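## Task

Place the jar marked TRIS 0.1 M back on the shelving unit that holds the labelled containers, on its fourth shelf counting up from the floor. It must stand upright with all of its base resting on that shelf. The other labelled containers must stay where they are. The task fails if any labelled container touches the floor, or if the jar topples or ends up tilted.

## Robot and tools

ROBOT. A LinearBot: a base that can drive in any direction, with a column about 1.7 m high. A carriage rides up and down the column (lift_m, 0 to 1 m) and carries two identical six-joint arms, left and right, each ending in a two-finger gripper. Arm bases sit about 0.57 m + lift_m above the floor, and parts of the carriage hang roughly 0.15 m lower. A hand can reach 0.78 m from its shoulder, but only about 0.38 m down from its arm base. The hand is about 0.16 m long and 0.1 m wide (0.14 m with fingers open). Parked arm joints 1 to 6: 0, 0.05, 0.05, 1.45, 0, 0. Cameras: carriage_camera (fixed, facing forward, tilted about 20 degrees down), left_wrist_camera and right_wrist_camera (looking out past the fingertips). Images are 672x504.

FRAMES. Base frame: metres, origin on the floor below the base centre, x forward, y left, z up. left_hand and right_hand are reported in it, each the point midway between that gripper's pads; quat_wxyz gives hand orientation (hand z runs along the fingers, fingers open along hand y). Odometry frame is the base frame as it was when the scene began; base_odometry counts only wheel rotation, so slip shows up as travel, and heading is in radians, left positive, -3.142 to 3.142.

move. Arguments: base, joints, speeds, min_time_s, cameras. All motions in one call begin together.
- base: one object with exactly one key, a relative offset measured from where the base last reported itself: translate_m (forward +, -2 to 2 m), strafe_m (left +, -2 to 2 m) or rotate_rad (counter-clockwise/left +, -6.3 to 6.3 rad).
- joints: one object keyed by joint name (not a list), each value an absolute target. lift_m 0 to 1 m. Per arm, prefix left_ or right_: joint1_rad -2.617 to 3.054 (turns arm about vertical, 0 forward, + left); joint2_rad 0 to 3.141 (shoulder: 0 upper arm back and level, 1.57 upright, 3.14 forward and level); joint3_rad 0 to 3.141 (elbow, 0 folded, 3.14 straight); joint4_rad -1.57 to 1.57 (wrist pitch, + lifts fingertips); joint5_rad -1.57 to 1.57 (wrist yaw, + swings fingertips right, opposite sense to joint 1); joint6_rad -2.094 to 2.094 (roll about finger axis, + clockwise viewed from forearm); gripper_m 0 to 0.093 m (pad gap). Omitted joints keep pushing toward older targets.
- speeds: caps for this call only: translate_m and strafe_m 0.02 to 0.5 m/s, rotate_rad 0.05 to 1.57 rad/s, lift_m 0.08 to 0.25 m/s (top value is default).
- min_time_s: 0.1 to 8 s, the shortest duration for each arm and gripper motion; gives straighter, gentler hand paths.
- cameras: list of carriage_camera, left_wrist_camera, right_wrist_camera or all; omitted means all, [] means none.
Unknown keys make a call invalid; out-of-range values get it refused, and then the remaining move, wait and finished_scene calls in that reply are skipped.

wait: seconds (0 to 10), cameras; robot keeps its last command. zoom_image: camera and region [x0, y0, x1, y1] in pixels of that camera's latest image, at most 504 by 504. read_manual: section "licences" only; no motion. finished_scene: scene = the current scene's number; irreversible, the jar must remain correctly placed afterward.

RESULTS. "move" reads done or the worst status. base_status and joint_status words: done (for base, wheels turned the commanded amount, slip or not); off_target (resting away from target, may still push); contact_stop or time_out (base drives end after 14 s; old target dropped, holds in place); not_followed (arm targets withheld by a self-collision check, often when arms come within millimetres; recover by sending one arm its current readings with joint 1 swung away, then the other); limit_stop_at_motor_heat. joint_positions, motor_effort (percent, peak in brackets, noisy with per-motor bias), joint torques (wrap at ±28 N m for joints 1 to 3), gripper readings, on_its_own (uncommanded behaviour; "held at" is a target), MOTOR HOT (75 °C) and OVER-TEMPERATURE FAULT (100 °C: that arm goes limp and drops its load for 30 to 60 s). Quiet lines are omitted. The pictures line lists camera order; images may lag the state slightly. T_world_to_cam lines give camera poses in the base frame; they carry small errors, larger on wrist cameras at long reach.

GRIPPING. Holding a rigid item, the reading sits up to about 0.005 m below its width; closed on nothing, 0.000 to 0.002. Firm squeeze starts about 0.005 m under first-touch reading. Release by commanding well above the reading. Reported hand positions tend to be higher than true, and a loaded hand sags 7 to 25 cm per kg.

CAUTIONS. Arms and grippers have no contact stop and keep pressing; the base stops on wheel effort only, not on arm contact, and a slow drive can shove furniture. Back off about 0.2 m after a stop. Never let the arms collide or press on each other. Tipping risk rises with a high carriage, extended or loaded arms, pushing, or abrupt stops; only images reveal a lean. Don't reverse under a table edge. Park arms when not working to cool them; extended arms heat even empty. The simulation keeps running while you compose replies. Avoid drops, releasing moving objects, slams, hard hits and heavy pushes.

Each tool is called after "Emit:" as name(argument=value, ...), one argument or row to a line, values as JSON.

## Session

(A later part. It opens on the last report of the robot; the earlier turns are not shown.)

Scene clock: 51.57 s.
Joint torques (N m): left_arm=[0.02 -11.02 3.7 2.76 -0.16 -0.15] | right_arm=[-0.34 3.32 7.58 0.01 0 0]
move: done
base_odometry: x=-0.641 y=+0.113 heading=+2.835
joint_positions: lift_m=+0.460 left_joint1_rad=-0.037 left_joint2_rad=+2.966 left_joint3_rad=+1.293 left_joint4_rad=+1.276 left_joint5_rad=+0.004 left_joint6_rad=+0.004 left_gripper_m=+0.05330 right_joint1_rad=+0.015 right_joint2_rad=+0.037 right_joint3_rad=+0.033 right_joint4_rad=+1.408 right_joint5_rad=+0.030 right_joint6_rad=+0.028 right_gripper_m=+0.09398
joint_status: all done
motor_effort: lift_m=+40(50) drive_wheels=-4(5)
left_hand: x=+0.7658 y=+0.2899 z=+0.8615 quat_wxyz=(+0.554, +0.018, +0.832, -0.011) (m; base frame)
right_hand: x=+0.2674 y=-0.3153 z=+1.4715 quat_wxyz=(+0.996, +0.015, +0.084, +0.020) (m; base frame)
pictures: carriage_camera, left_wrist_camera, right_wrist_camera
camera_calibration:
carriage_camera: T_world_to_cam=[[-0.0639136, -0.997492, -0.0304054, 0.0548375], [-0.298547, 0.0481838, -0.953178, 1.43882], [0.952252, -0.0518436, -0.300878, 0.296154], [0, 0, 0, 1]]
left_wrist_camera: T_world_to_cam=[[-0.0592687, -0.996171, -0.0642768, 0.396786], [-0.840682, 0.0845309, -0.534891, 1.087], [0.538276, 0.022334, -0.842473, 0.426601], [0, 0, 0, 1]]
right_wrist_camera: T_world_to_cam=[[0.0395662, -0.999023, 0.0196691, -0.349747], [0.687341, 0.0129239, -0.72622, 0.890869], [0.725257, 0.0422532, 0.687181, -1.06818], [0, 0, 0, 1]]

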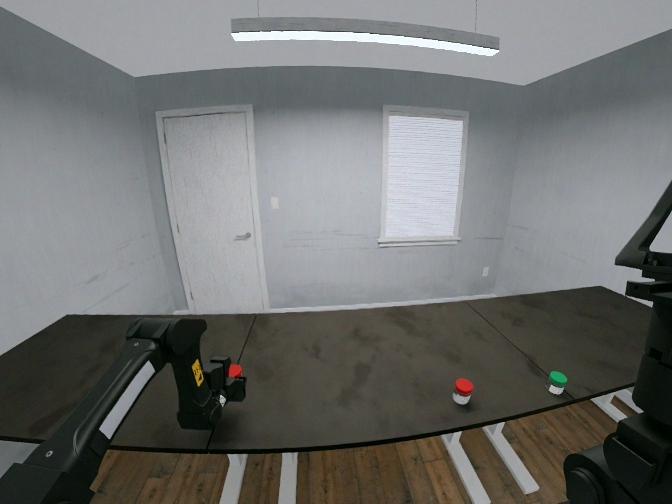

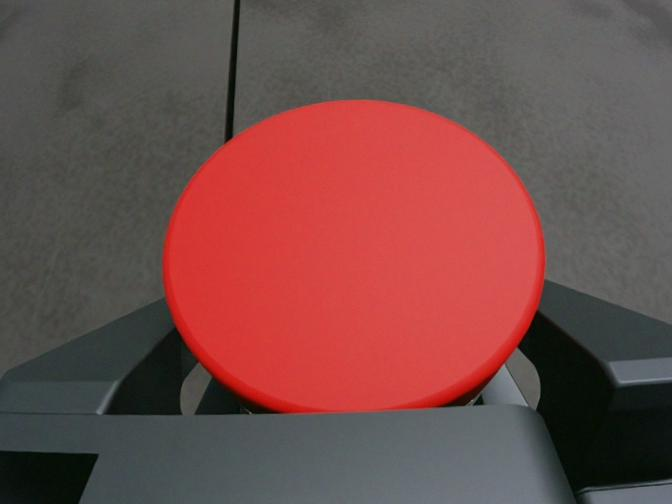

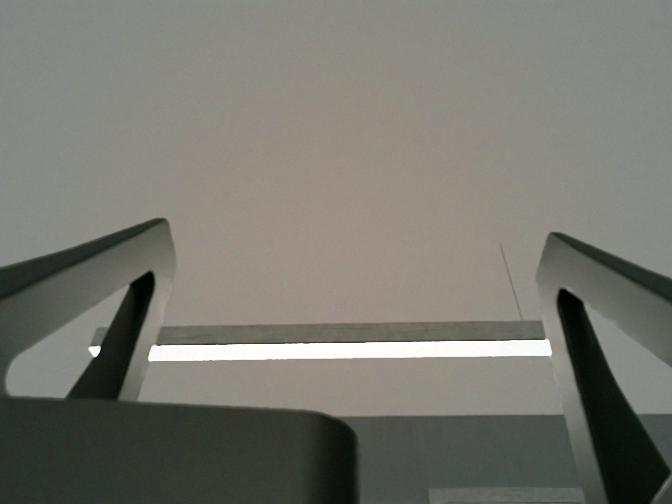

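Emit:
move(
  base={"translate_m": -0.5},
  speeds={"translate_m": 0.3},
  cameras=[],
)

Emit:
move(
  base={"rotate_rad": -3.141},
  joints={"lift_m": 0.65},
  speeds={"rotate_rad": 0.6},
)

Scene clock: 56.97 s.
Joint torques (N m): left_arm=[0.31 -11.34 3.78 2.72 -0.17 -0.17] | right_arm=[-0.29 3.29 7.5 0.01 0 0.05]
move: done
base_odometry: x=-0.164 y=-0.038 heading=+2.835
base_status: done
joint_positions: lift_m=+0.460 left_joint1_rad=-0.038 left_joint2_rad=+2.966 left_joint3_rad=+1.293 left_joint4_rad=+1.276 left_joint5_rad=+0.004 left_joint6_rad=+0.004 left_gripper_m=+0.05329 right_joint1_rad=+0.015 right_joint2_rad=+0.037 right_joint3_rad=+0.033 right_joint4_rad=+1.406 right_joint5_rad=+0.030 right_joint6_rad=+0.028 right_gripper_m=+0.09398
motor_effort: lift_m=+40(42) drive_wheels=-2(19)
left_hand: x=+0.7657 y=+0.2893 z=+0.8615 quat_wxyz=(+0.554, +0.019, +0.832, -0.011) (m; base frame)
right_hand: x=+0.2678 y=-0.3153 z=+1.4715 quat_wxyz=(+0.996, +0.015, +0.084, +0.020) (m; base frame)
pictures: none

Scene clock: 63.33 s.
Joint torques (N m): left_arm=[0.76 -12.04 3.54 2.81 -0.18 -0.18] | right_arm=[-0.32 3.49 7.61 0.03 -0.02 0.03]
move: done
base_odometry: x=-0.164 y=-0.038 heading=-0.305
base_status: done
joint_positions: lift_m=+0.650 left_joint1_rad=-0.043 left_joint2_rad=+2.977 left_joint3_rad=+1.294 left_joint4_rad=+1.274 left_joint5_rad=+0.003 left_joint6_rad=+0.004 left_gripper_m=+0.05330 right_joint1_rad=+0.015 right_joint2_rad=+0.037 right_joint3_rad=+0.033 right_joint4_rad=+1.406 right_joint5_rad=+0.030 right_joint6_rad=+0.028 right_gripper_m=+0.09399
joint_status: all done
motor_effort: lift_m=+40(50) drive_wheels=+4(13)
left_hand: x=+0.7626 y=+0.2870 z=+1.0458 quat_wxyz=(+0.549, +0.021, +0.836, -0.012) (m; base frame)
right_hand: x=+0.2678 y=-0.3153 z=+1.6614 quat_wxyz=(+0.996, +0.015, +0.084, +0.020) (m; base frame)
pictures: carriage_camera, left_wrist_camera, right_wrist_camera
camera_calibration:
carriage_camera: T_world_to_cam=[[-0.0639136, -0.997492, -0.0304054, 0.0606137], [-0.298547, 0.0481838, -0.953178, 1.61989], [0.952252, -0.0518436, -0.300878, 0.353312], [0, 0, 0, 1]]
left_wrist_camera: T_world_to_cam=[[-0.0650278, -0.995809, -0.0643145, 0.40995], [-0.846501, 0.0891763, -0.524866, 1.17577], [0.528401, 0.0203114, -0.848752, 0.598322], [0, 0, 0, 1]]
right_wrist_camera: T_world_to_cam=[[0.0395962, -0.999023, 0.0196311, -0.353436], [0.686232, 0.0129077, -0.727268, 1.03056], [0.726304, 0.0422685, 0.686073, -1.19739], [0, 0, 0, 1]]

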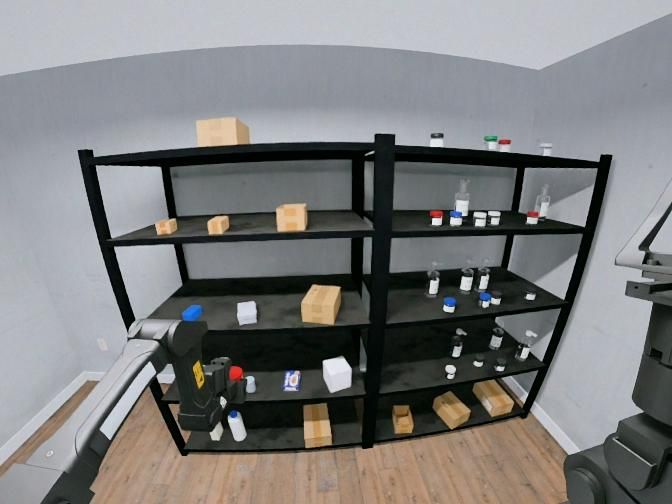

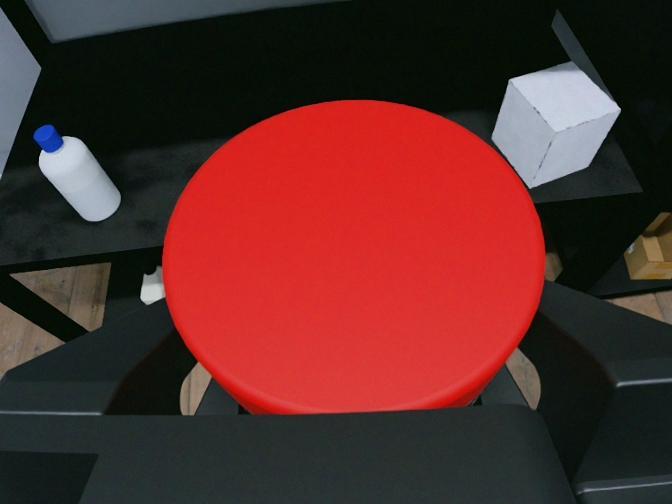

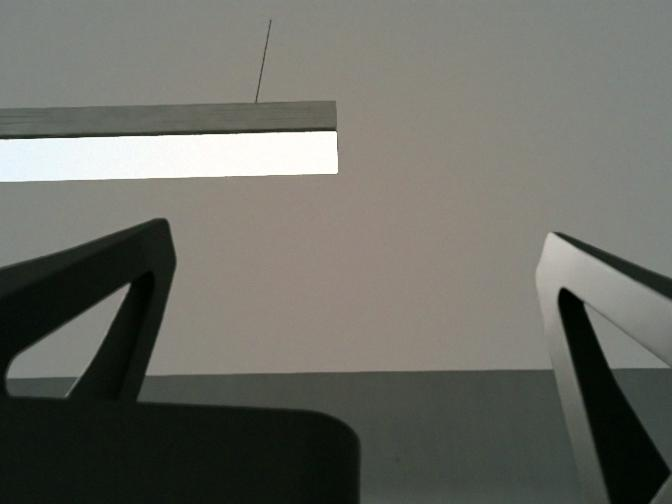

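Emit:
move(
  base={"strafe_m": -0.67},
  joints={"lift_m": 0.885, "left_joint1_rad": 0, "left_joint2_rad": 2.069, "left_joint3_rad": 0.871, "left_joint4_rad": 0.83},
  speeds={"strafe_m": 0.3},
  min_time_s=3,
)

Scene clock: 69.07 s.
Joint torques (N m): left_arm=[0.73 -13.81 5.19 2.62 -0.17 -0.19] | right_arm=[-0.32 3.41 7.69 0.04 -0.01 0.01]
move: done
base_odometry: x=-0.366 y=-0.677 heading=-0.306
base_status: done
joint_positions: lift_m=+0.885 left_joint1_rad=-0.005 left_joint2_rad=+2.108 left_joint3_rad=+0.878 left_joint4_rad=+0.831 left_joint5_rad=+0.004 left_joint6_rad=+0.004 left_gripper_m=+0.05329 right_joint1_rad=+0.015 right_joint2_rad=+0.037 right_joint3_rad=+0.033 right_joint4_rad=+1.406 right_joint5_rad=+0.030 right_joint6_rad=+0.028 right_gripper_m=+0.09399
joint_status: all done
motor_effort: lift_m=+38(51) drive_wheels=-8(17)
left_hand: x=+0.7448 y=+0.3078 z=+1.5058 quat_wxyz=(+0.553, +0.005, +0.833, -0.002) (m; base frame)
right_hand: x=+0.2678 y=-0.3153 z=+1.8965 quat_wxyz=(+0.996, +0.015, +0.084, +0.020) (m; base frame)
pictures: carriage_camera, left_wrist_camera, right_wrist_camera
camera_calibration:
carriage_camera: T_world_to_cam=[[-0.0639136, -0.997492, -0.0304054, 0.0677603], [-0.298547, 0.0481838, -0.953178, 1.84394], [0.952252, -0.0518436, -0.300878, 0.424032], [0, 0, 0, 1]]
left_wrist_camera: T_world_to_cam=[[-0.0263578, -0.997578, -0.0643742, 0.430875], [-0.844244, 0.0566981, -0.532952, 1.42083], [0.535311, 0.0403001, -0.843693, 0.978821], [0, 0, 0, 1]]
right_wrist_camera: T_world_to_cam=[[0.0395962, -0.999023, 0.0196311, -0.35805], [0.686232, 0.0129077, -0.727268, 1.2015], [0.726304, 0.0422685, 0.686073, -1.35864], [0, 0, 0, 1]]

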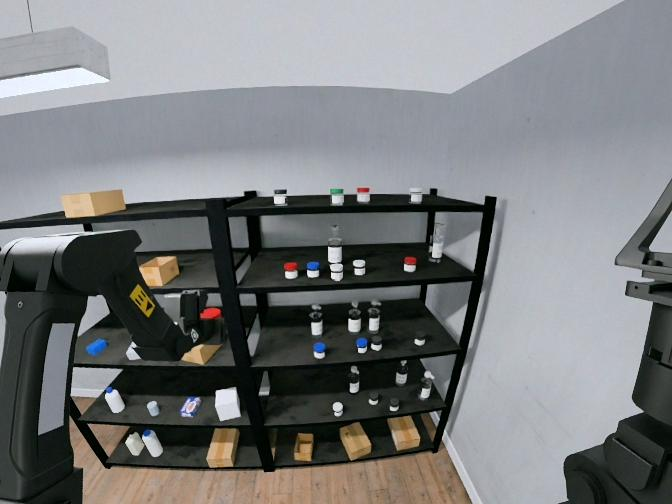

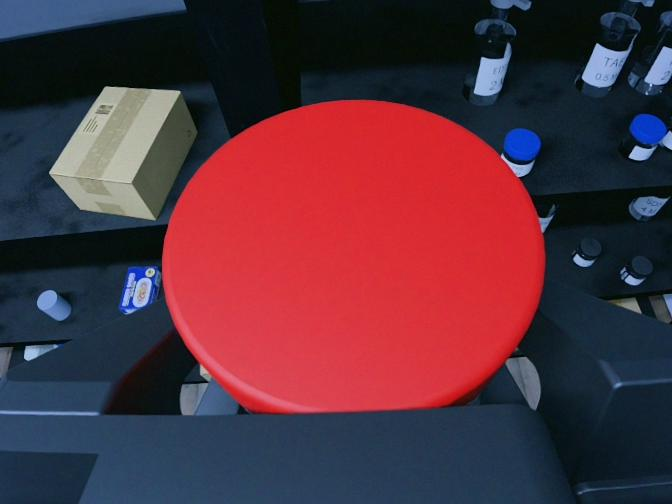

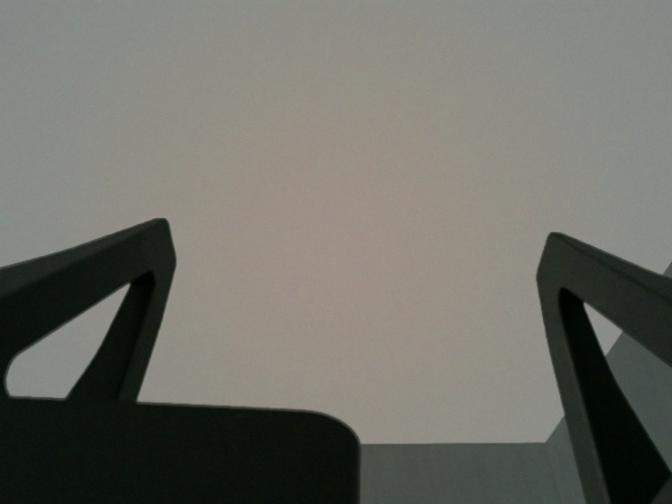

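Emit:
move(
  base={"strafe_m": -0.03},
  cameras=[],
)

Emit:
move(
  base={"translate_m": 0.3},
  speeds={"translate_m": 0.2},
  cameras=["carriage_camera"],
)

Emit:
zoom_image(
  camera="carriage_camera",
  region=[120, 180, 420, 400],
)

Scene clock: 71.57 s.
Joint torques (N m): left_arm=[0.5 -13.85 5.37 2.72 -0.13 -0.22] | right_arm=[-0.43 3.34 7.68 0.06 0.01 0.03]
move: done
base_odometry: x=-0.376 y=-0.706 heading=-0.307
base_status: done
joint_positions: lift_m=+0.885 left_joint1_rad=-0.003 left_joint2_rad=+2.108 left_joint3_rad=+0.877 left_joint4_rad=+0.829 left_joint5_rad=+0.004 left_joint6_rad=+0.004 left_gripper_m=+0.05329 right_joint1_rad=+0.015 right_joint2_rad=+0.037 right_joint3_rad=+0.033 right_joint4_rad=+1.406 right_joint5_rad=+0.030 right_joint6_rad=+0.028 right_gripper_m=+0.09399
motor_effort: lift_m=+39(41) drive_wheels=-7(14)
left_hand: x=+0.7446 y=+0.3085 z=+1.5053 quat_wxyz=(+0.552, +0.004, +0.834, -0.001) (m; base frame)
right_hand: x=+0.2678 y=-0.3152 z=+1.8965 quat_wxyz=(+0.996, +0.015, +0.084, +0.020) (m; base frame)
pictures: none

Scene clock: 74.37 s.
Joint torques (N m): left_arm=[0.8 -13.71 5.29 2.72 -0.23 -0.16] | right_arm=[-0.39 3.48 7.68 0.06 0.01 0]
move: done
base_odometry: x=-0.090 y=-0.797 heading=-0.307
base_status: done
joint_positions: lift_m=+0.885 left_joint1_rad=-0.003 left_joint2_rad=+2.107 left_joint3_rad=+0.875 left_joint4_rad=+0.828 left_joint5_rad=+0.004 left_joint6_rad=+0.004 left_gripper_m=+0.05329 right_joint1_rad=+0.015 right_joint2_rad=+0.037 right_joint3_rad=+0.033 right_joint4_rad=+1.407 right_joint5_rad=+0.030 right_joint6_rad=+0.028 right_gripper_m=+0.09399
motor_effort: lift_m=+39(42) drive_wheels=-6(10)
left_hand: x=+0.7440 y=+0.3085 z=+1.5050 quat_wxyz=(+0.551, +0.004, +0.834, -0.001) (m; base frame)
right_hand: x=+0.2676 y=-0.3152 z=+1.8965 quat_wxyz=(+0.996, +0.015, +0.084, +0.020) (m; base frame)
pictures: carriage_camera
camera_calibration:
carriage_camera: T_world_to_cam=[[-0.0639136, -0.997492, -0.0304054, 0.0677603], [-0.298547, 0.0481838, -0.953178, 1.84394], [0.952252, -0.0518436, -0.300878, 0.424032], [0, 0, 0, 1]]

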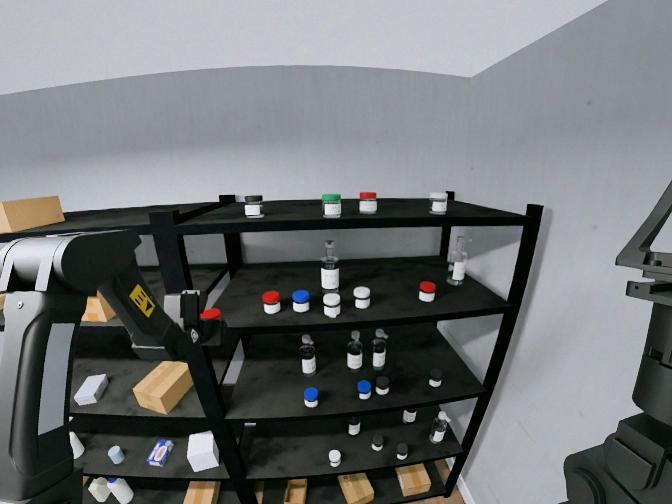

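Scaled by 1.680 from the camera's 672x504 image, which has a finer 960x720 frame.

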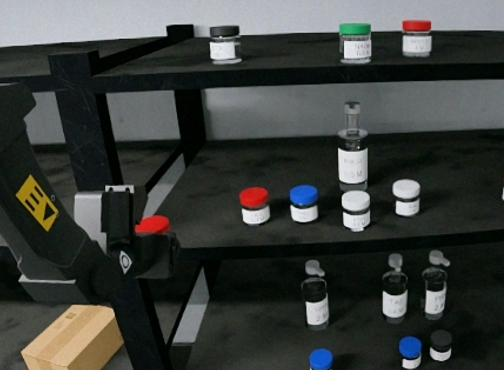

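Emit:
move(
  base={"strafe_m": -0.025},
  cameras=[],
)

Emit:
move(
  base={"translate_m": 0.17},
  speeds={"translate_m": 0.12},
  cameras=["carriage_camera", "left_wrist_camera"],
)

Emit:
zoom_image(
  camera="carriage_camera",
  region=[120, 230, 320, 430],
)

Scene clock: 77.30 s.
Joint torques (N m): left_arm=[0.77 -13.63 5.37 2.79 -0.2 -0.11] | right_arm=[-0.43 3.23 7.62 0.03 0 0.02]
move: done
base_odometry: x=-0.097 y=-0.821 heading=-0.307
base_status: done
joint_positions: lift_m=+0.885 left_joint1_rad=-0.003 left_joint2_rad=+2.107 left_joint3_rad=+0.875 left_joint4_rad=+0.828 left_joint5_rad=+0.004 left_joint6_rad=+0.004 left_gripper_m=+0.05329 right_joint1_rad=+0.015 right_joint2_rad=+0.037 right_joint3_rad=+0.033 right_joint4_rad=+1.407 right_joint5_rad=+0.030 right_joint6_rad=+0.028 right_gripper_m=+0.09399
motor_effort: lift_m=+39(41) drive_wheels=-5(9)
left_hand: x=+0.7440 y=+0.3085 z=+1.5050 quat_wxyz=(+0.551, +0.004, +0.834, -0.001) (m; base frame)
right_hand: x=+0.2677 y=-0.3152 z=+1.8965 quat_wxyz=(+0.996, +0.015, +0.084, +0.020) (m; base frame)
pictures: none

Scene clock: 79.47 s.
Joint torques (N m): left_arm=[0.73 -13.27 5.23 2.78 -0.21 -0.18] | right_arm=[-0.36 3.32 7.6 0.02 -0.01 0.01]
move: done
base_odometry: x=+0.065 y=-0.872 heading=-0.308
base_status: done
joint_positions: lift_m=+0.885 left_joint1_rad=-0.003 left_joint2_rad=+2.107 left_joint3_rad=+0.875 left_joint4_rad=+0.828 left_joint5_rad=+0.004 left_joint6_rad=+0.004 left_gripper_m=+0.05329 right_joint1_rad=+0.015 right_joint2_rad=+0.037 right_joint3_rad=+0.033 right_joint4_rad=+1.407 right_joint5_rad=+0.030 right_joint6_rad=+0.028 right_gripper_m=+0.09399
motor_effort: lift_m=+40(41) drive_wheels=-6(9)
left_hand: x=+0.7439 y=+0.3085 z=+1.5049 quat_wxyz=(+0.551, +0.004, +0.834, -0.001) (m; base frame)
right_hand: x=+0.2676 y=-0.3152 z=+1.8965 quat_wxyz=(+0.996, +0.015, +0.084, +0.020) (m; base frame)
pictures: carriage_camera, left_wrist_camera
camera_calibration:
carriage_camera: T_world_to_cam=[[-0.0639136, -0.997492, -0.0304054, 0.0677603], [-0.298547, 0.0481838, -0.953178, 1.84394], [0.952252, -0.0518436, -0.300878, 0.424032], [0, 0, 0, 1]]
left_wrist_camera: T_world_to_cam=[[-0.0254555, -0.997617, -0.0641326, 0.430496], [-0.846539, 0.0556342, -0.529411, 1.41622], [0.531718, 0.0408143, -0.845938, 0.984361], [0, 0, 0, 1]]

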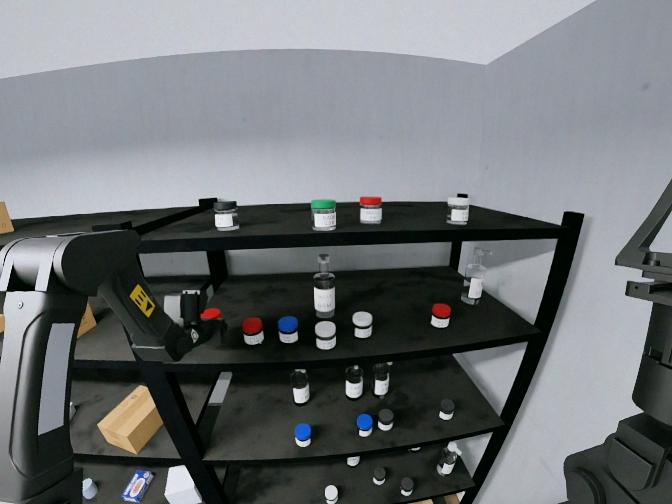

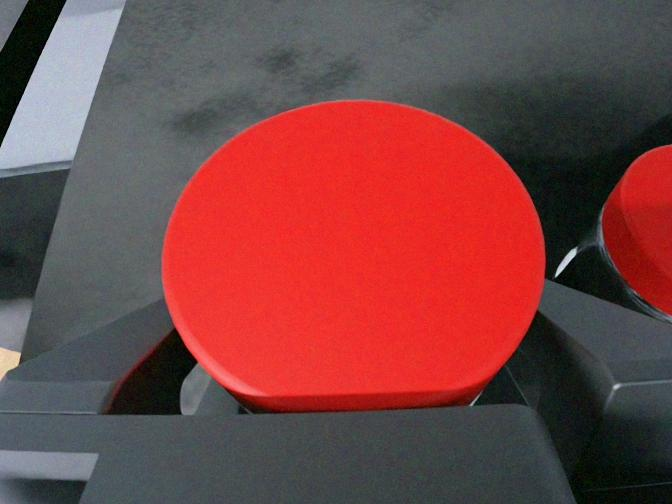

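Scaled by 2.520 from the camera's 672x504 image, which has a finer 960x720 frame.

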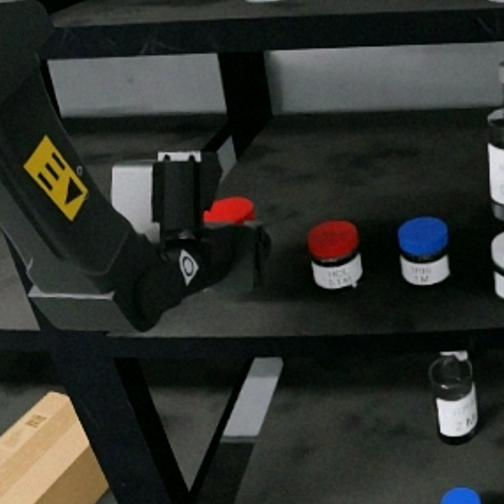

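Emit:
move(
  base={"translate_m": 0.01},
  cameras=[],
)

Emit:
move(
  joints={"lift_m": 0.85},
  speeds={"lift_m": 0.08},
  cameras=["carriage_camera", "left_wrist_camera"],
)

Emit:
zoom_image(
  camera="carriage_camera",
  region=[140, 230, 300, 390],
)

Scene clock: 82.40 s.
Joint torques (N m): left_arm=[0.72 -13.38 5.49 2.76 -0.17 -0.19] | right_arm=[-0.38 3.33 7.64 0.05 0.01 0]
move: done
base_odometry: x=+0.074 y=-0.875 heading=-0.308
base_status: done
joint_positions: lift_m=+0.885 left_joint1_rad=-0.003 left_joint2_rad=+2.106 left_joint3_rad=+0.875 left_joint4_rad=+0.827 left_joint5_rad=+0.004 left_joint6_rad=+0.004 left_gripper_m=+0.05329 right_joint1_rad=+0.015 right_joint2_rad=+0.037 right_joint3_rad=+0.033 right_joint4_rad=+1.405 right_joint5_rad=+0.030 right_joint6_rad=+0.028 right_gripper_m=+0.09399
motor_effort: lift_m=+41(41) drive_wheels=-4(12)
left_hand: x=+0.7439 y=+0.3085 z=+1.5050 quat_wxyz=(+0.551, +0.004, +0.834, -0.001) (m; base frame)
right_hand: x=+0.2680 y=-0.3152 z=+1.8964 quat_wxyz=(+0.996, +0.015, +0.085, +0.020) (m; base frame)
pictures: none

Scene clock: 83.20 s.
Joint torques (N m): left_arm=[0.54 -12.97 5.67 2.84 -0.2 -0.17] | right_arm=[-0.4 3.34 7.5 0.04 0.03 0.01]
move: done
base_odometry: x=+0.074 y=-0.875 heading=-0.308
joint_positions: lift_m=+0.850 left_joint1_rad=-0.003 left_joint2_rad=+2.098 left_joint3_rad=+0.873 left_joint4_rad=+0.819 left_joint5_rad=+0.004 left_joint6_rad=+0.004 left_gripper_m=+0.05329 right_joint1_rad=+0.015 right_joint2_rad=+0.037 right_joint3_rad=+0.033 right_joint4_rad=+1.405 right_joint5_rad=+0.030 right_joint6_rad=+0.028 right_gripper_m=+0.09399
joint_status: all done
motor_effort: lift_m=+34(35) drive_wheels=+2(4)
left_hand: x=+0.7431 y=+0.3085 z=+1.4718 quat_wxyz=(+0.550, +0.004, +0.835, -0.001) (m; base frame)
right_hand: x=+0.2680 y=-0.3152 z=+1.8618 quat_wxyz=(+0.996, +0.015, +0.085, +0.020) (m; base frame)
pictures: carriage_camera, left_wrist_camera
camera_calibration:
carriage_camera: T_world_to_cam=[[-0.0639136, -0.997492, -0.0304054, 0.0667083], [-0.298547, 0.0481838, -0.953178, 1.81095], [0.952252, -0.0518436, -0.300878, 0.413621], [0, 0, 0, 1]]
left_wrist_camera: T_world_to_cam=[[-0.0256023, -0.997616, -0.0640811, 0.428391], [-0.847749, 0.0556379, -0.527472, 1.39605], [0.52978, 0.0408202, -0.847152, 0.960086], [0, 0, 0, 1]]

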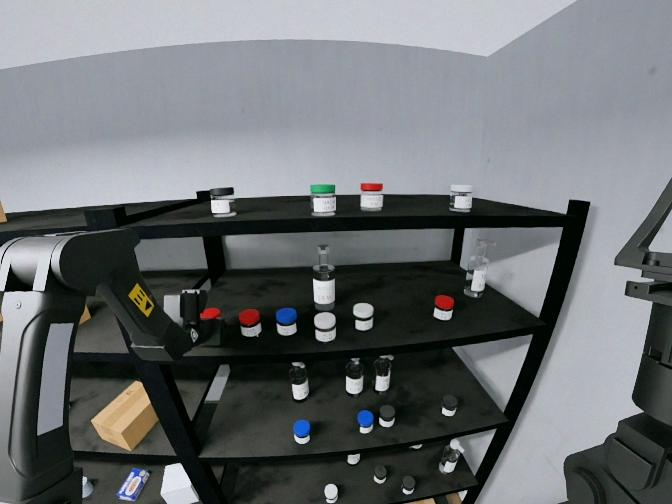

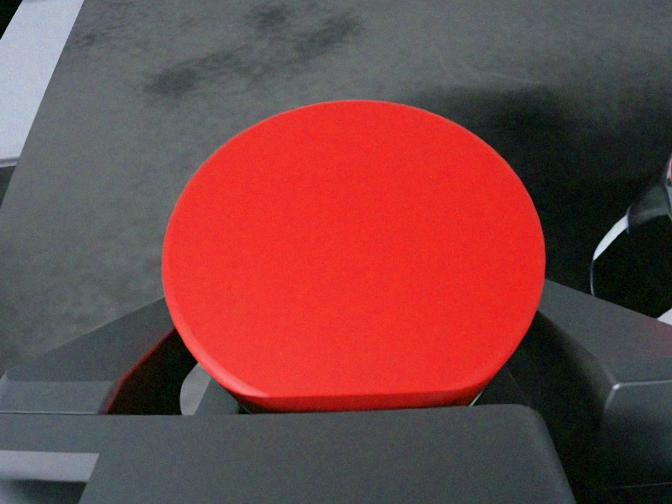

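Scaled by 3.150 from the camera's 672x504 image, which has a finer 960x720 frame.

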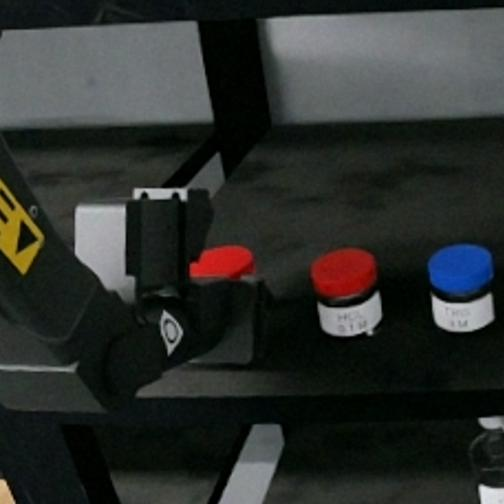

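Emit:
move(
  joints={"lift_m": 0.84},
  speeds={"lift_m": 0.08},
  cameras=[],
)

Emit:
move(
  joints={"lift_m": 0.832},
  speeds={"lift_m": 0.08},
  cameras=[],
)

Emit:
move(
  joints={"lift_m": 0.825},
  speeds={"lift_m": 0.08},
  cameras=["carriage_camera", "left_wrist_camera"],
)

Emit:
zoom_image(
  camera="carriage_camera",
  region=[140, 230, 300, 390],
)

Scene clock: 84.80 s.
Joint torques (N m): left_arm=[0.7 -12.53 5.76 2.91 -0.15 -0.17] | right_arm=[-0.43 3.14 7.71 0.03 0.02 0.01]
move: done
base_odometry: x=+0.074 y=-0.875 heading=-0.308
joint_positions: lift_m=+0.840 left_joint1_rad=-0.003 left_joint2_rad=+2.095 left_joint3_rad=+0.871 left_joint4_rad=+0.814 left_joint5_rad=+0.004 left_joint6_rad=+0.004 left_gripper_m=+0.05329 right_joint1_rad=+0.015 right_joint2_rad=+0.037 right_joint3_rad=+0.033 right_joint4_rad=+1.405 right_joint5_rad=+0.030 right_joint6_rad=+0.028 right_gripper_m=+0.09399
joint_status: all done
motor_effort: lift_m=+34(36) drive_wheels=+2(4)
left_hand: x=+0.7422 y=+0.3085 z=+1.4613 quat_wxyz=(+0.548, +0.004, +0.836, -0.001) (m; base frame)
right_hand: x=+0.2681 y=-0.3152 z=+1.8518 quat_wxyz=(+0.996, +0.015, +0.085, +0.020) (m; base frame)
pictures: none

Scene clock: 85.37 s.
Joint torques (N m): left_arm=[0.61 -12.45 6.04 2.7 -0.15 -0.11] | right_arm=[-0.44 3.37 7.62 0.11 0.02 0.02]
move: done
base_odometry: x=+0.074 y=-0.875 heading=-0.308
joint_positions: lift_m=+0.832 left_joint1_rad=-0.003 left_joint2_rad=+2.093 left_joint3_rad=+0.871 left_joint4_rad=+0.826 left_joint5_rad=+0.004 left_joint6_rad=+0.004 left_gripper_m=+0.05329 right_joint1_rad=+0.015 right_joint2_rad=+0.037 right_joint3_rad=+0.033 right_joint4_rad=+1.405 right_joint5_rad=+0.030 right_joint6_rad=+0.028 right_gripper_m=+0.09399
joint_status: all done
motor_effort: lift_m=+34(35) drive_wheels=+2(4)
left_hand: x=+0.7434 y=+0.3085 z=+1.4571 quat_wxyz=(+0.554, +0.004, +0.832, -0.001) (m; base frame)
right_hand: x=+0.2681 y=-0.3152 z=+1.8439 quat_wxyz=(+0.996, +0.015, +0.085, +0.020) (m; base frame)
pictures: none

Scene clock: 85.83 s.
Joint torques (N m): left_arm=[0.58 -12.15 5.97 2.54 -0.18 -0.09] | right_arm=[-0.4 3.3 7.76 0 0.01 0.02]
move: done
base_odometry: x=+0.074 y=-0.875 heading=-0.308
joint_positions: lift_m=+0.825 left_joint1_rad=-0.003 left_joint2_rad=+2.089 left_joint3_rad=+0.871 left_joint4_rad=+0.847 left_joint5_rad=+0.004 left_joint6_rad=+0.004 left_gripper_m=+0.05329 right_joint1_rad=+0.015 right_joint2_rad=+0.037 right_joint3_rad=+0.033 right_joint4_rad=+1.405 right_joint5_rad=+0.030 right_joint6_rad=+0.028 right_gripper_m=+0.09399
joint_status: all done
motor_effort: lift_m=+34(36) drive_wheels=+2(4)
left_hand: x=+0.7456 y=+0.3085 z=+1.4567 quat_wxyz=(+0.564, +0.004, +0.826, -0.001) (m; base frame)
right_hand: x=+0.2681 y=-0.3152 z=+1.8369 quat_wxyz=(+0.996, +0.015, +0.085, +0.020) (m; base frame)
pictures: carriage_camera, left_wrist_camera
camera_calibration:
carriage_camera: T_world_to_cam=[[-0.0639136, -0.997492, -0.0304054, 0.0659504], [-0.298547, 0.0481838, -0.953178, 1.7872], [0.952252, -0.0518436, -0.300878, 0.406122], [0, 0, 0, 1]]
left_wrist_camera: T_world_to_cam=[[-0.0233893, -0.997623, -0.0648187, 0.426904], [-0.829143, 0.0555817, -0.556267, 1.41832], [0.558547, 0.0407333, -0.828472, 0.897262], [0, 0, 0, 1]]

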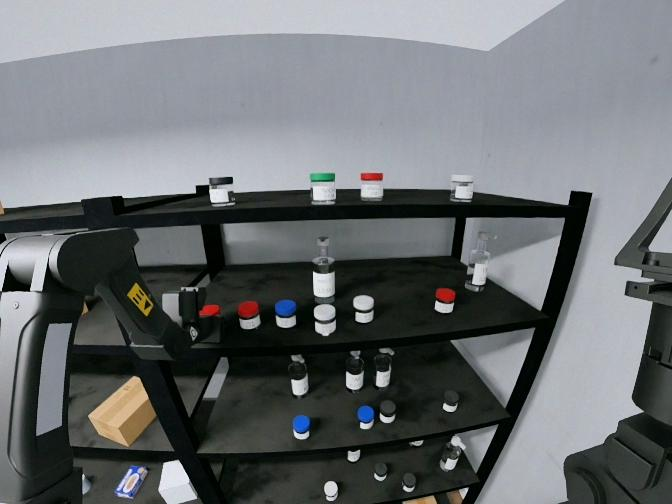

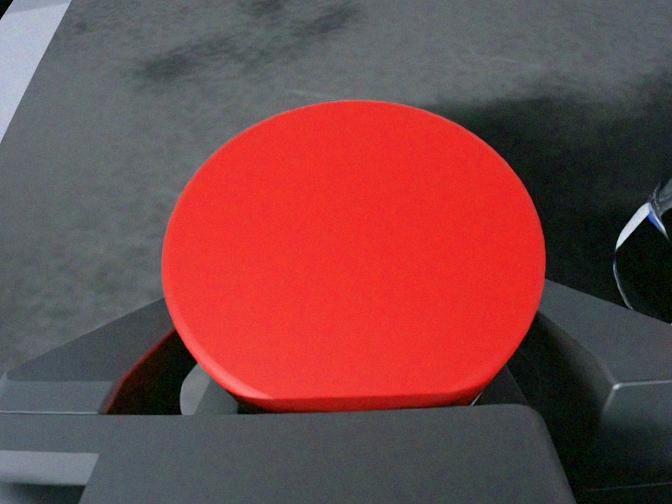

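Scaled by 3.150 from the camera's 672x504 image, which has a finer 960x720 frame.

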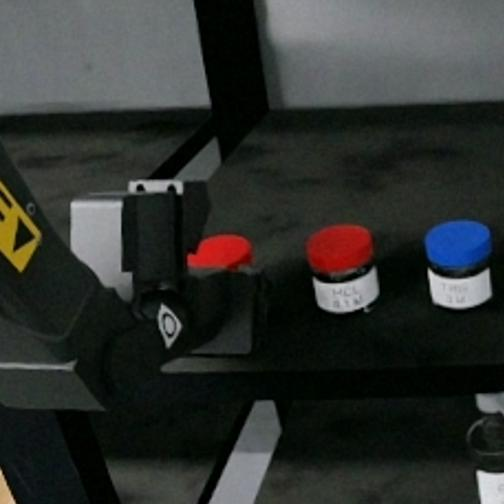

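Emit:
move(
  joints={"left_gripper_m": 0.058},
  min_time_s=1,
  cameras=["left_wrist_camera"],
)

Emit:
move(
  joints={"left_gripper_m": 0.077},
  min_time_s=1.5,
  cameras=["left_wrist_camera", "carriage_camera"],
)

Emit:
zoom_image(
  camera="carriage_camera",
  region=[140, 230, 300, 390],
)

Scene clock: 87.70 s.
Joint torques (N m): left_arm=[0.75 -12.15 6 2.53 -0.21 -0.12] | right_arm=[-0.4 3.36 7.64 0.06 0.03 0.02]
move: done
base_odometry: x=+0.074 y=-0.875 heading=-0.308
joint_positions: lift_m=+0.825 left_joint1_rad=-0.003 left_joint2_rad=+2.089 left_joint3_rad=+0.871 left_joint4_rad=+0.847 left_joint5_rad=+0.004 left_joint6_rad=+0.004 left_gripper_m=+0.05795 right_joint1_rad=+0.015 right_joint2_rad=+0.037 right_joint3_rad=+0.033 right_joint4_rad=+1.405 right_joint5_rad=+0.030 right_joint6_rad=+0.028 right_gripper_m=+0.09399
joint_status: all done
motor_effort: lift_m=+34(35) drive_wheels=+2(2)
left_hand: x=+0.7456 y=+0.3085 z=+1.4567 quat_wxyz=(+0.564, +0.004, +0.826, -0.001) (m; base frame)
right_hand: x=+0.2681 y=-0.3152 z=+1.8369 quat_wxyz=(+0.996, +0.015, +0.085, +0.020) (m; base frame)
pictures: left_wrist_camera
camera_calibration:
left_wrist_camera: T_world_to_cam=[[-0.0233893, -0.997623, -0.0648187, 0.426904], [-0.829143, 0.0555817, -0.556267, 1.41832], [0.558547, 0.0407333, -0.828472, 0.897262], [0, 0, 0, 1]]

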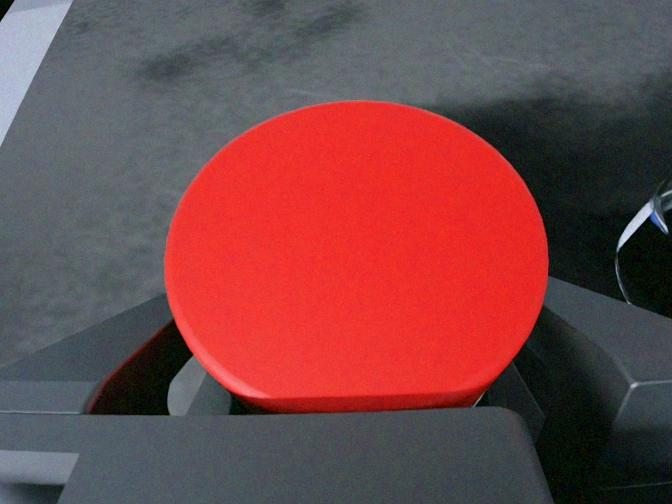

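Scene clock: 89.50 s.
Joint torques (N m): left_arm=[0.77 -12.12 6.02 2.56 -0.14 -0.09] | right_arm=[-0.38 3.29 7.71 0.04 0.01 0]
move: done
base_odometry: x=+0.074 y=-0.875 heading=-0.308
joint_positions: lift_m=+0.825 left_joint1_rad=-0.003 left_joint2_rad=+2.089 left_joint3_rad=+0.871 left_joint4_rad=+0.847 left_joint5_rad=+0.004 left_joint6_rad=+0.004 left_gripper_m=+0.07692 right_joint1_rad=+0.015 right_joint2_rad=+0.037 right_joint3_rad=+0.033 right_joint4_rad=+1.405 right_joint5_rad=+0.030 right_joint6_rad=+0.028 right_gripper_m=+0.09399
joint_status: all done
motor_effort: lift_m=+35(35) drive_wheels=+2(2)
left_hand: x=+0.7456 y=+0.3085 z=+1.4567 quat_wxyz=(+0.564, +0.004, +0.826, -0.001) (m; base frame)
right_hand: x=+0.2681 y=-0.3152 z=+1.8369 quat_wxyz=(+0.996, +0.015, +0.085, +0.020) (m; base frame)
pictures: carriage_camera, left_wrist_camera
camera_calibration:
carriage_camera: T_world_to_cam=[[-0.0639136, -0.997492, -0.0304054, 0.0659504], [-0.298547, 0.0481838, -0.953178, 1.7872], [0.952252, -0.0518436, -0.300878, 0.406122], [0, 0, 0, 1]]
left_wrist_camera: T_world_to_cam=[[-0.0233893, -0.997623, -0.0648187, 0.426904], [-0.829143, 0.0555817, -0.556267, 1.41832], [0.558547, 0.0407333, -0.828472, 0.897262], [0, 0, 0, 1]]

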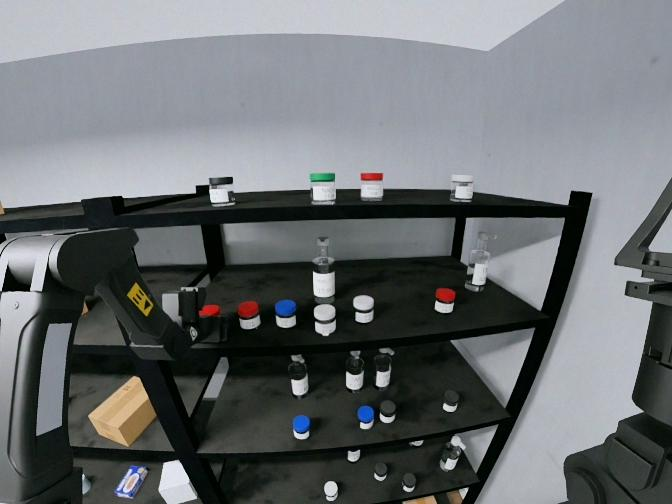

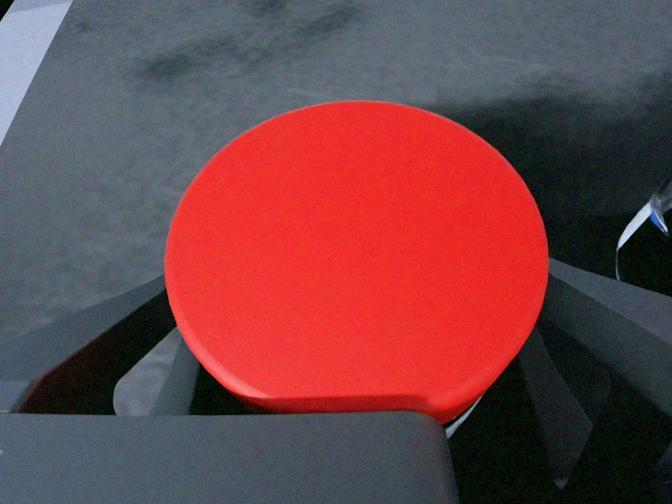

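Scaled by 3.150 from the camera's 672x504 image, which has a finer 960x720 frame.

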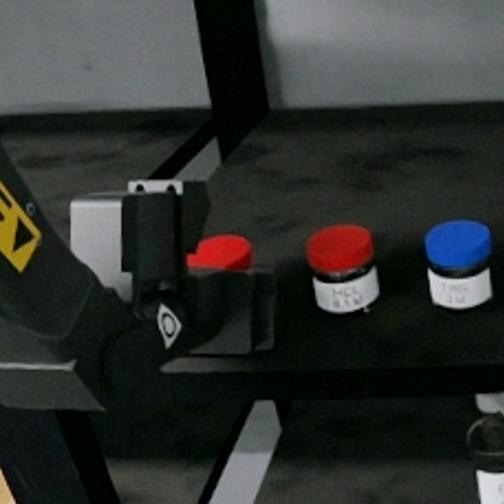

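Emit:
move(
  base={"translate_m": -0.2},
  speeds={"translate_m": 0.12},
)

Emit:
zoom_image(
  camera="carriage_camera",
  region=[140, 230, 300, 390],
)

Scene clock: 92.60 s.
Joint torques (N m): left_arm=[0.62 -12.16 6.11 2.54 -0.19 -0.15] | right_arm=[-0.42 3.34 7.69 0.01 -0.01 0.01]
move: done
base_odometry: x=-0.116 y=-0.815 heading=-0.308
base_status: done
joint_positions: lift_m=+0.825 left_joint1_rad=-0.003 left_joint2_rad=+2.089 left_joint3_rad=+0.871 left_joint4_rad=+0.847 left_joint5_rad=+0.004 left_joint6_rad=+0.004 left_gripper_m=+0.07692 right_joint1_rad=+0.015 right_joint2_rad=+0.037 right_joint3_rad=+0.033 right_joint4_rad=+1.407 right_joint5_rad=+0.030 right_joint6_rad=+0.028 right_gripper_m=+0.09399
motor_effort: lift_m=+32(35) drive_wheels=-2(13)
left_hand: x=+0.7457 y=+0.3085 z=+1.4568 quat_wxyz=(+0.565, +0.004, +0.825, -0.001) (m; base frame)
right_hand: x=+0.2677 y=-0.3152 z=+1.8370 quat_wxyz=(+0.996, +0.015, +0.084, +0.020) (m; base frame)
pictures: carriage_camera, left_wrist_camera, right_wrist_camera
camera_calibration:
carriage_camera: T_world_to_cam=[[-0.0639136, -0.997492, -0.0304054, 0.0659504], [-0.298547, 0.0481838, -0.953178, 1.7872], [0.952252, -0.0518436, -0.300878, 0.406122], [0, 0, 0, 1]]
left_wrist_camera: T_world_to_cam=[[-0.0233646, -0.997623, -0.0648265, 0.426903], [-0.828931, 0.055581, -0.556583, 1.4187], [0.558863, 0.0407323, -0.828259, 0.896769], [0, 0, 0, 1]]
right_wrist_camera: T_world_to_cam=[[0.0403509, -0.998993, 0.0196406, -0.357057], [0.686499, 0.0134355, -0.727006, 1.1579], [0.72601, 0.0428186, 0.68635, -1.31801], [0, 0, 0, 1]]

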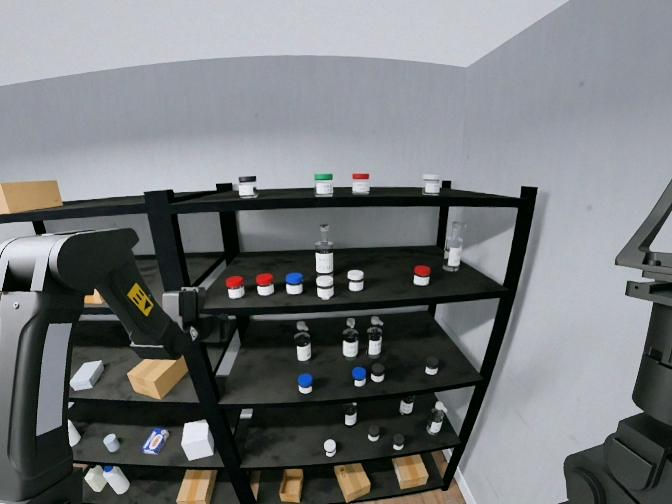

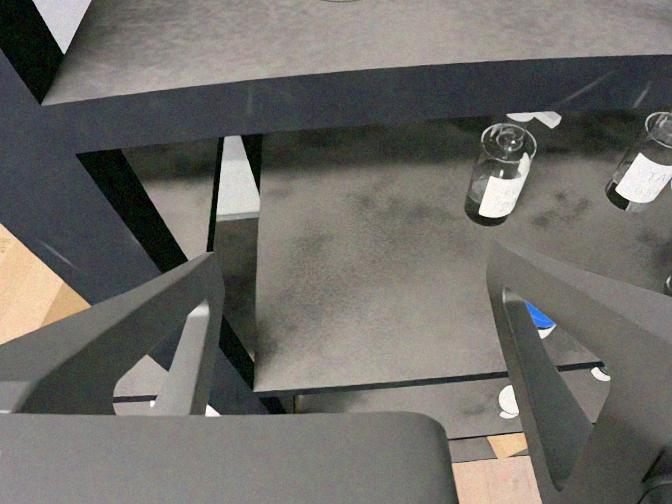

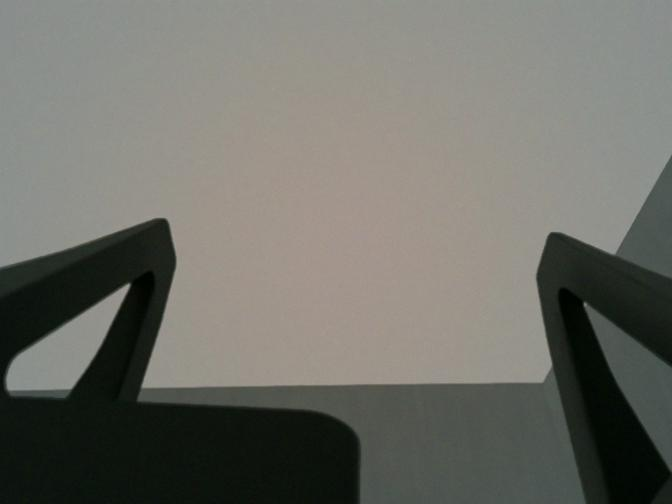

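Scaled by 3.150 from the camera's 672x504 image, which has a finer 960x720 frame.

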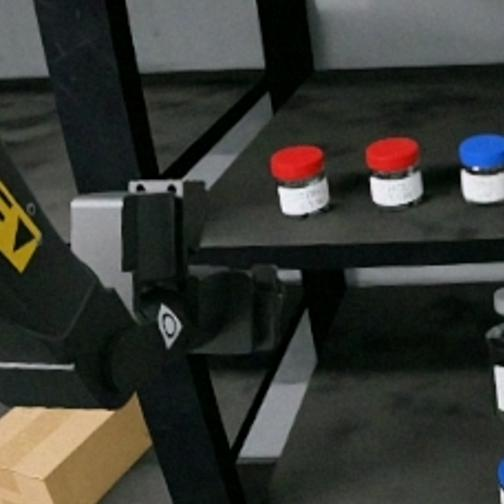

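Emit:
finished_scene(
  scene=2,
)

The scene is finished: the task was done.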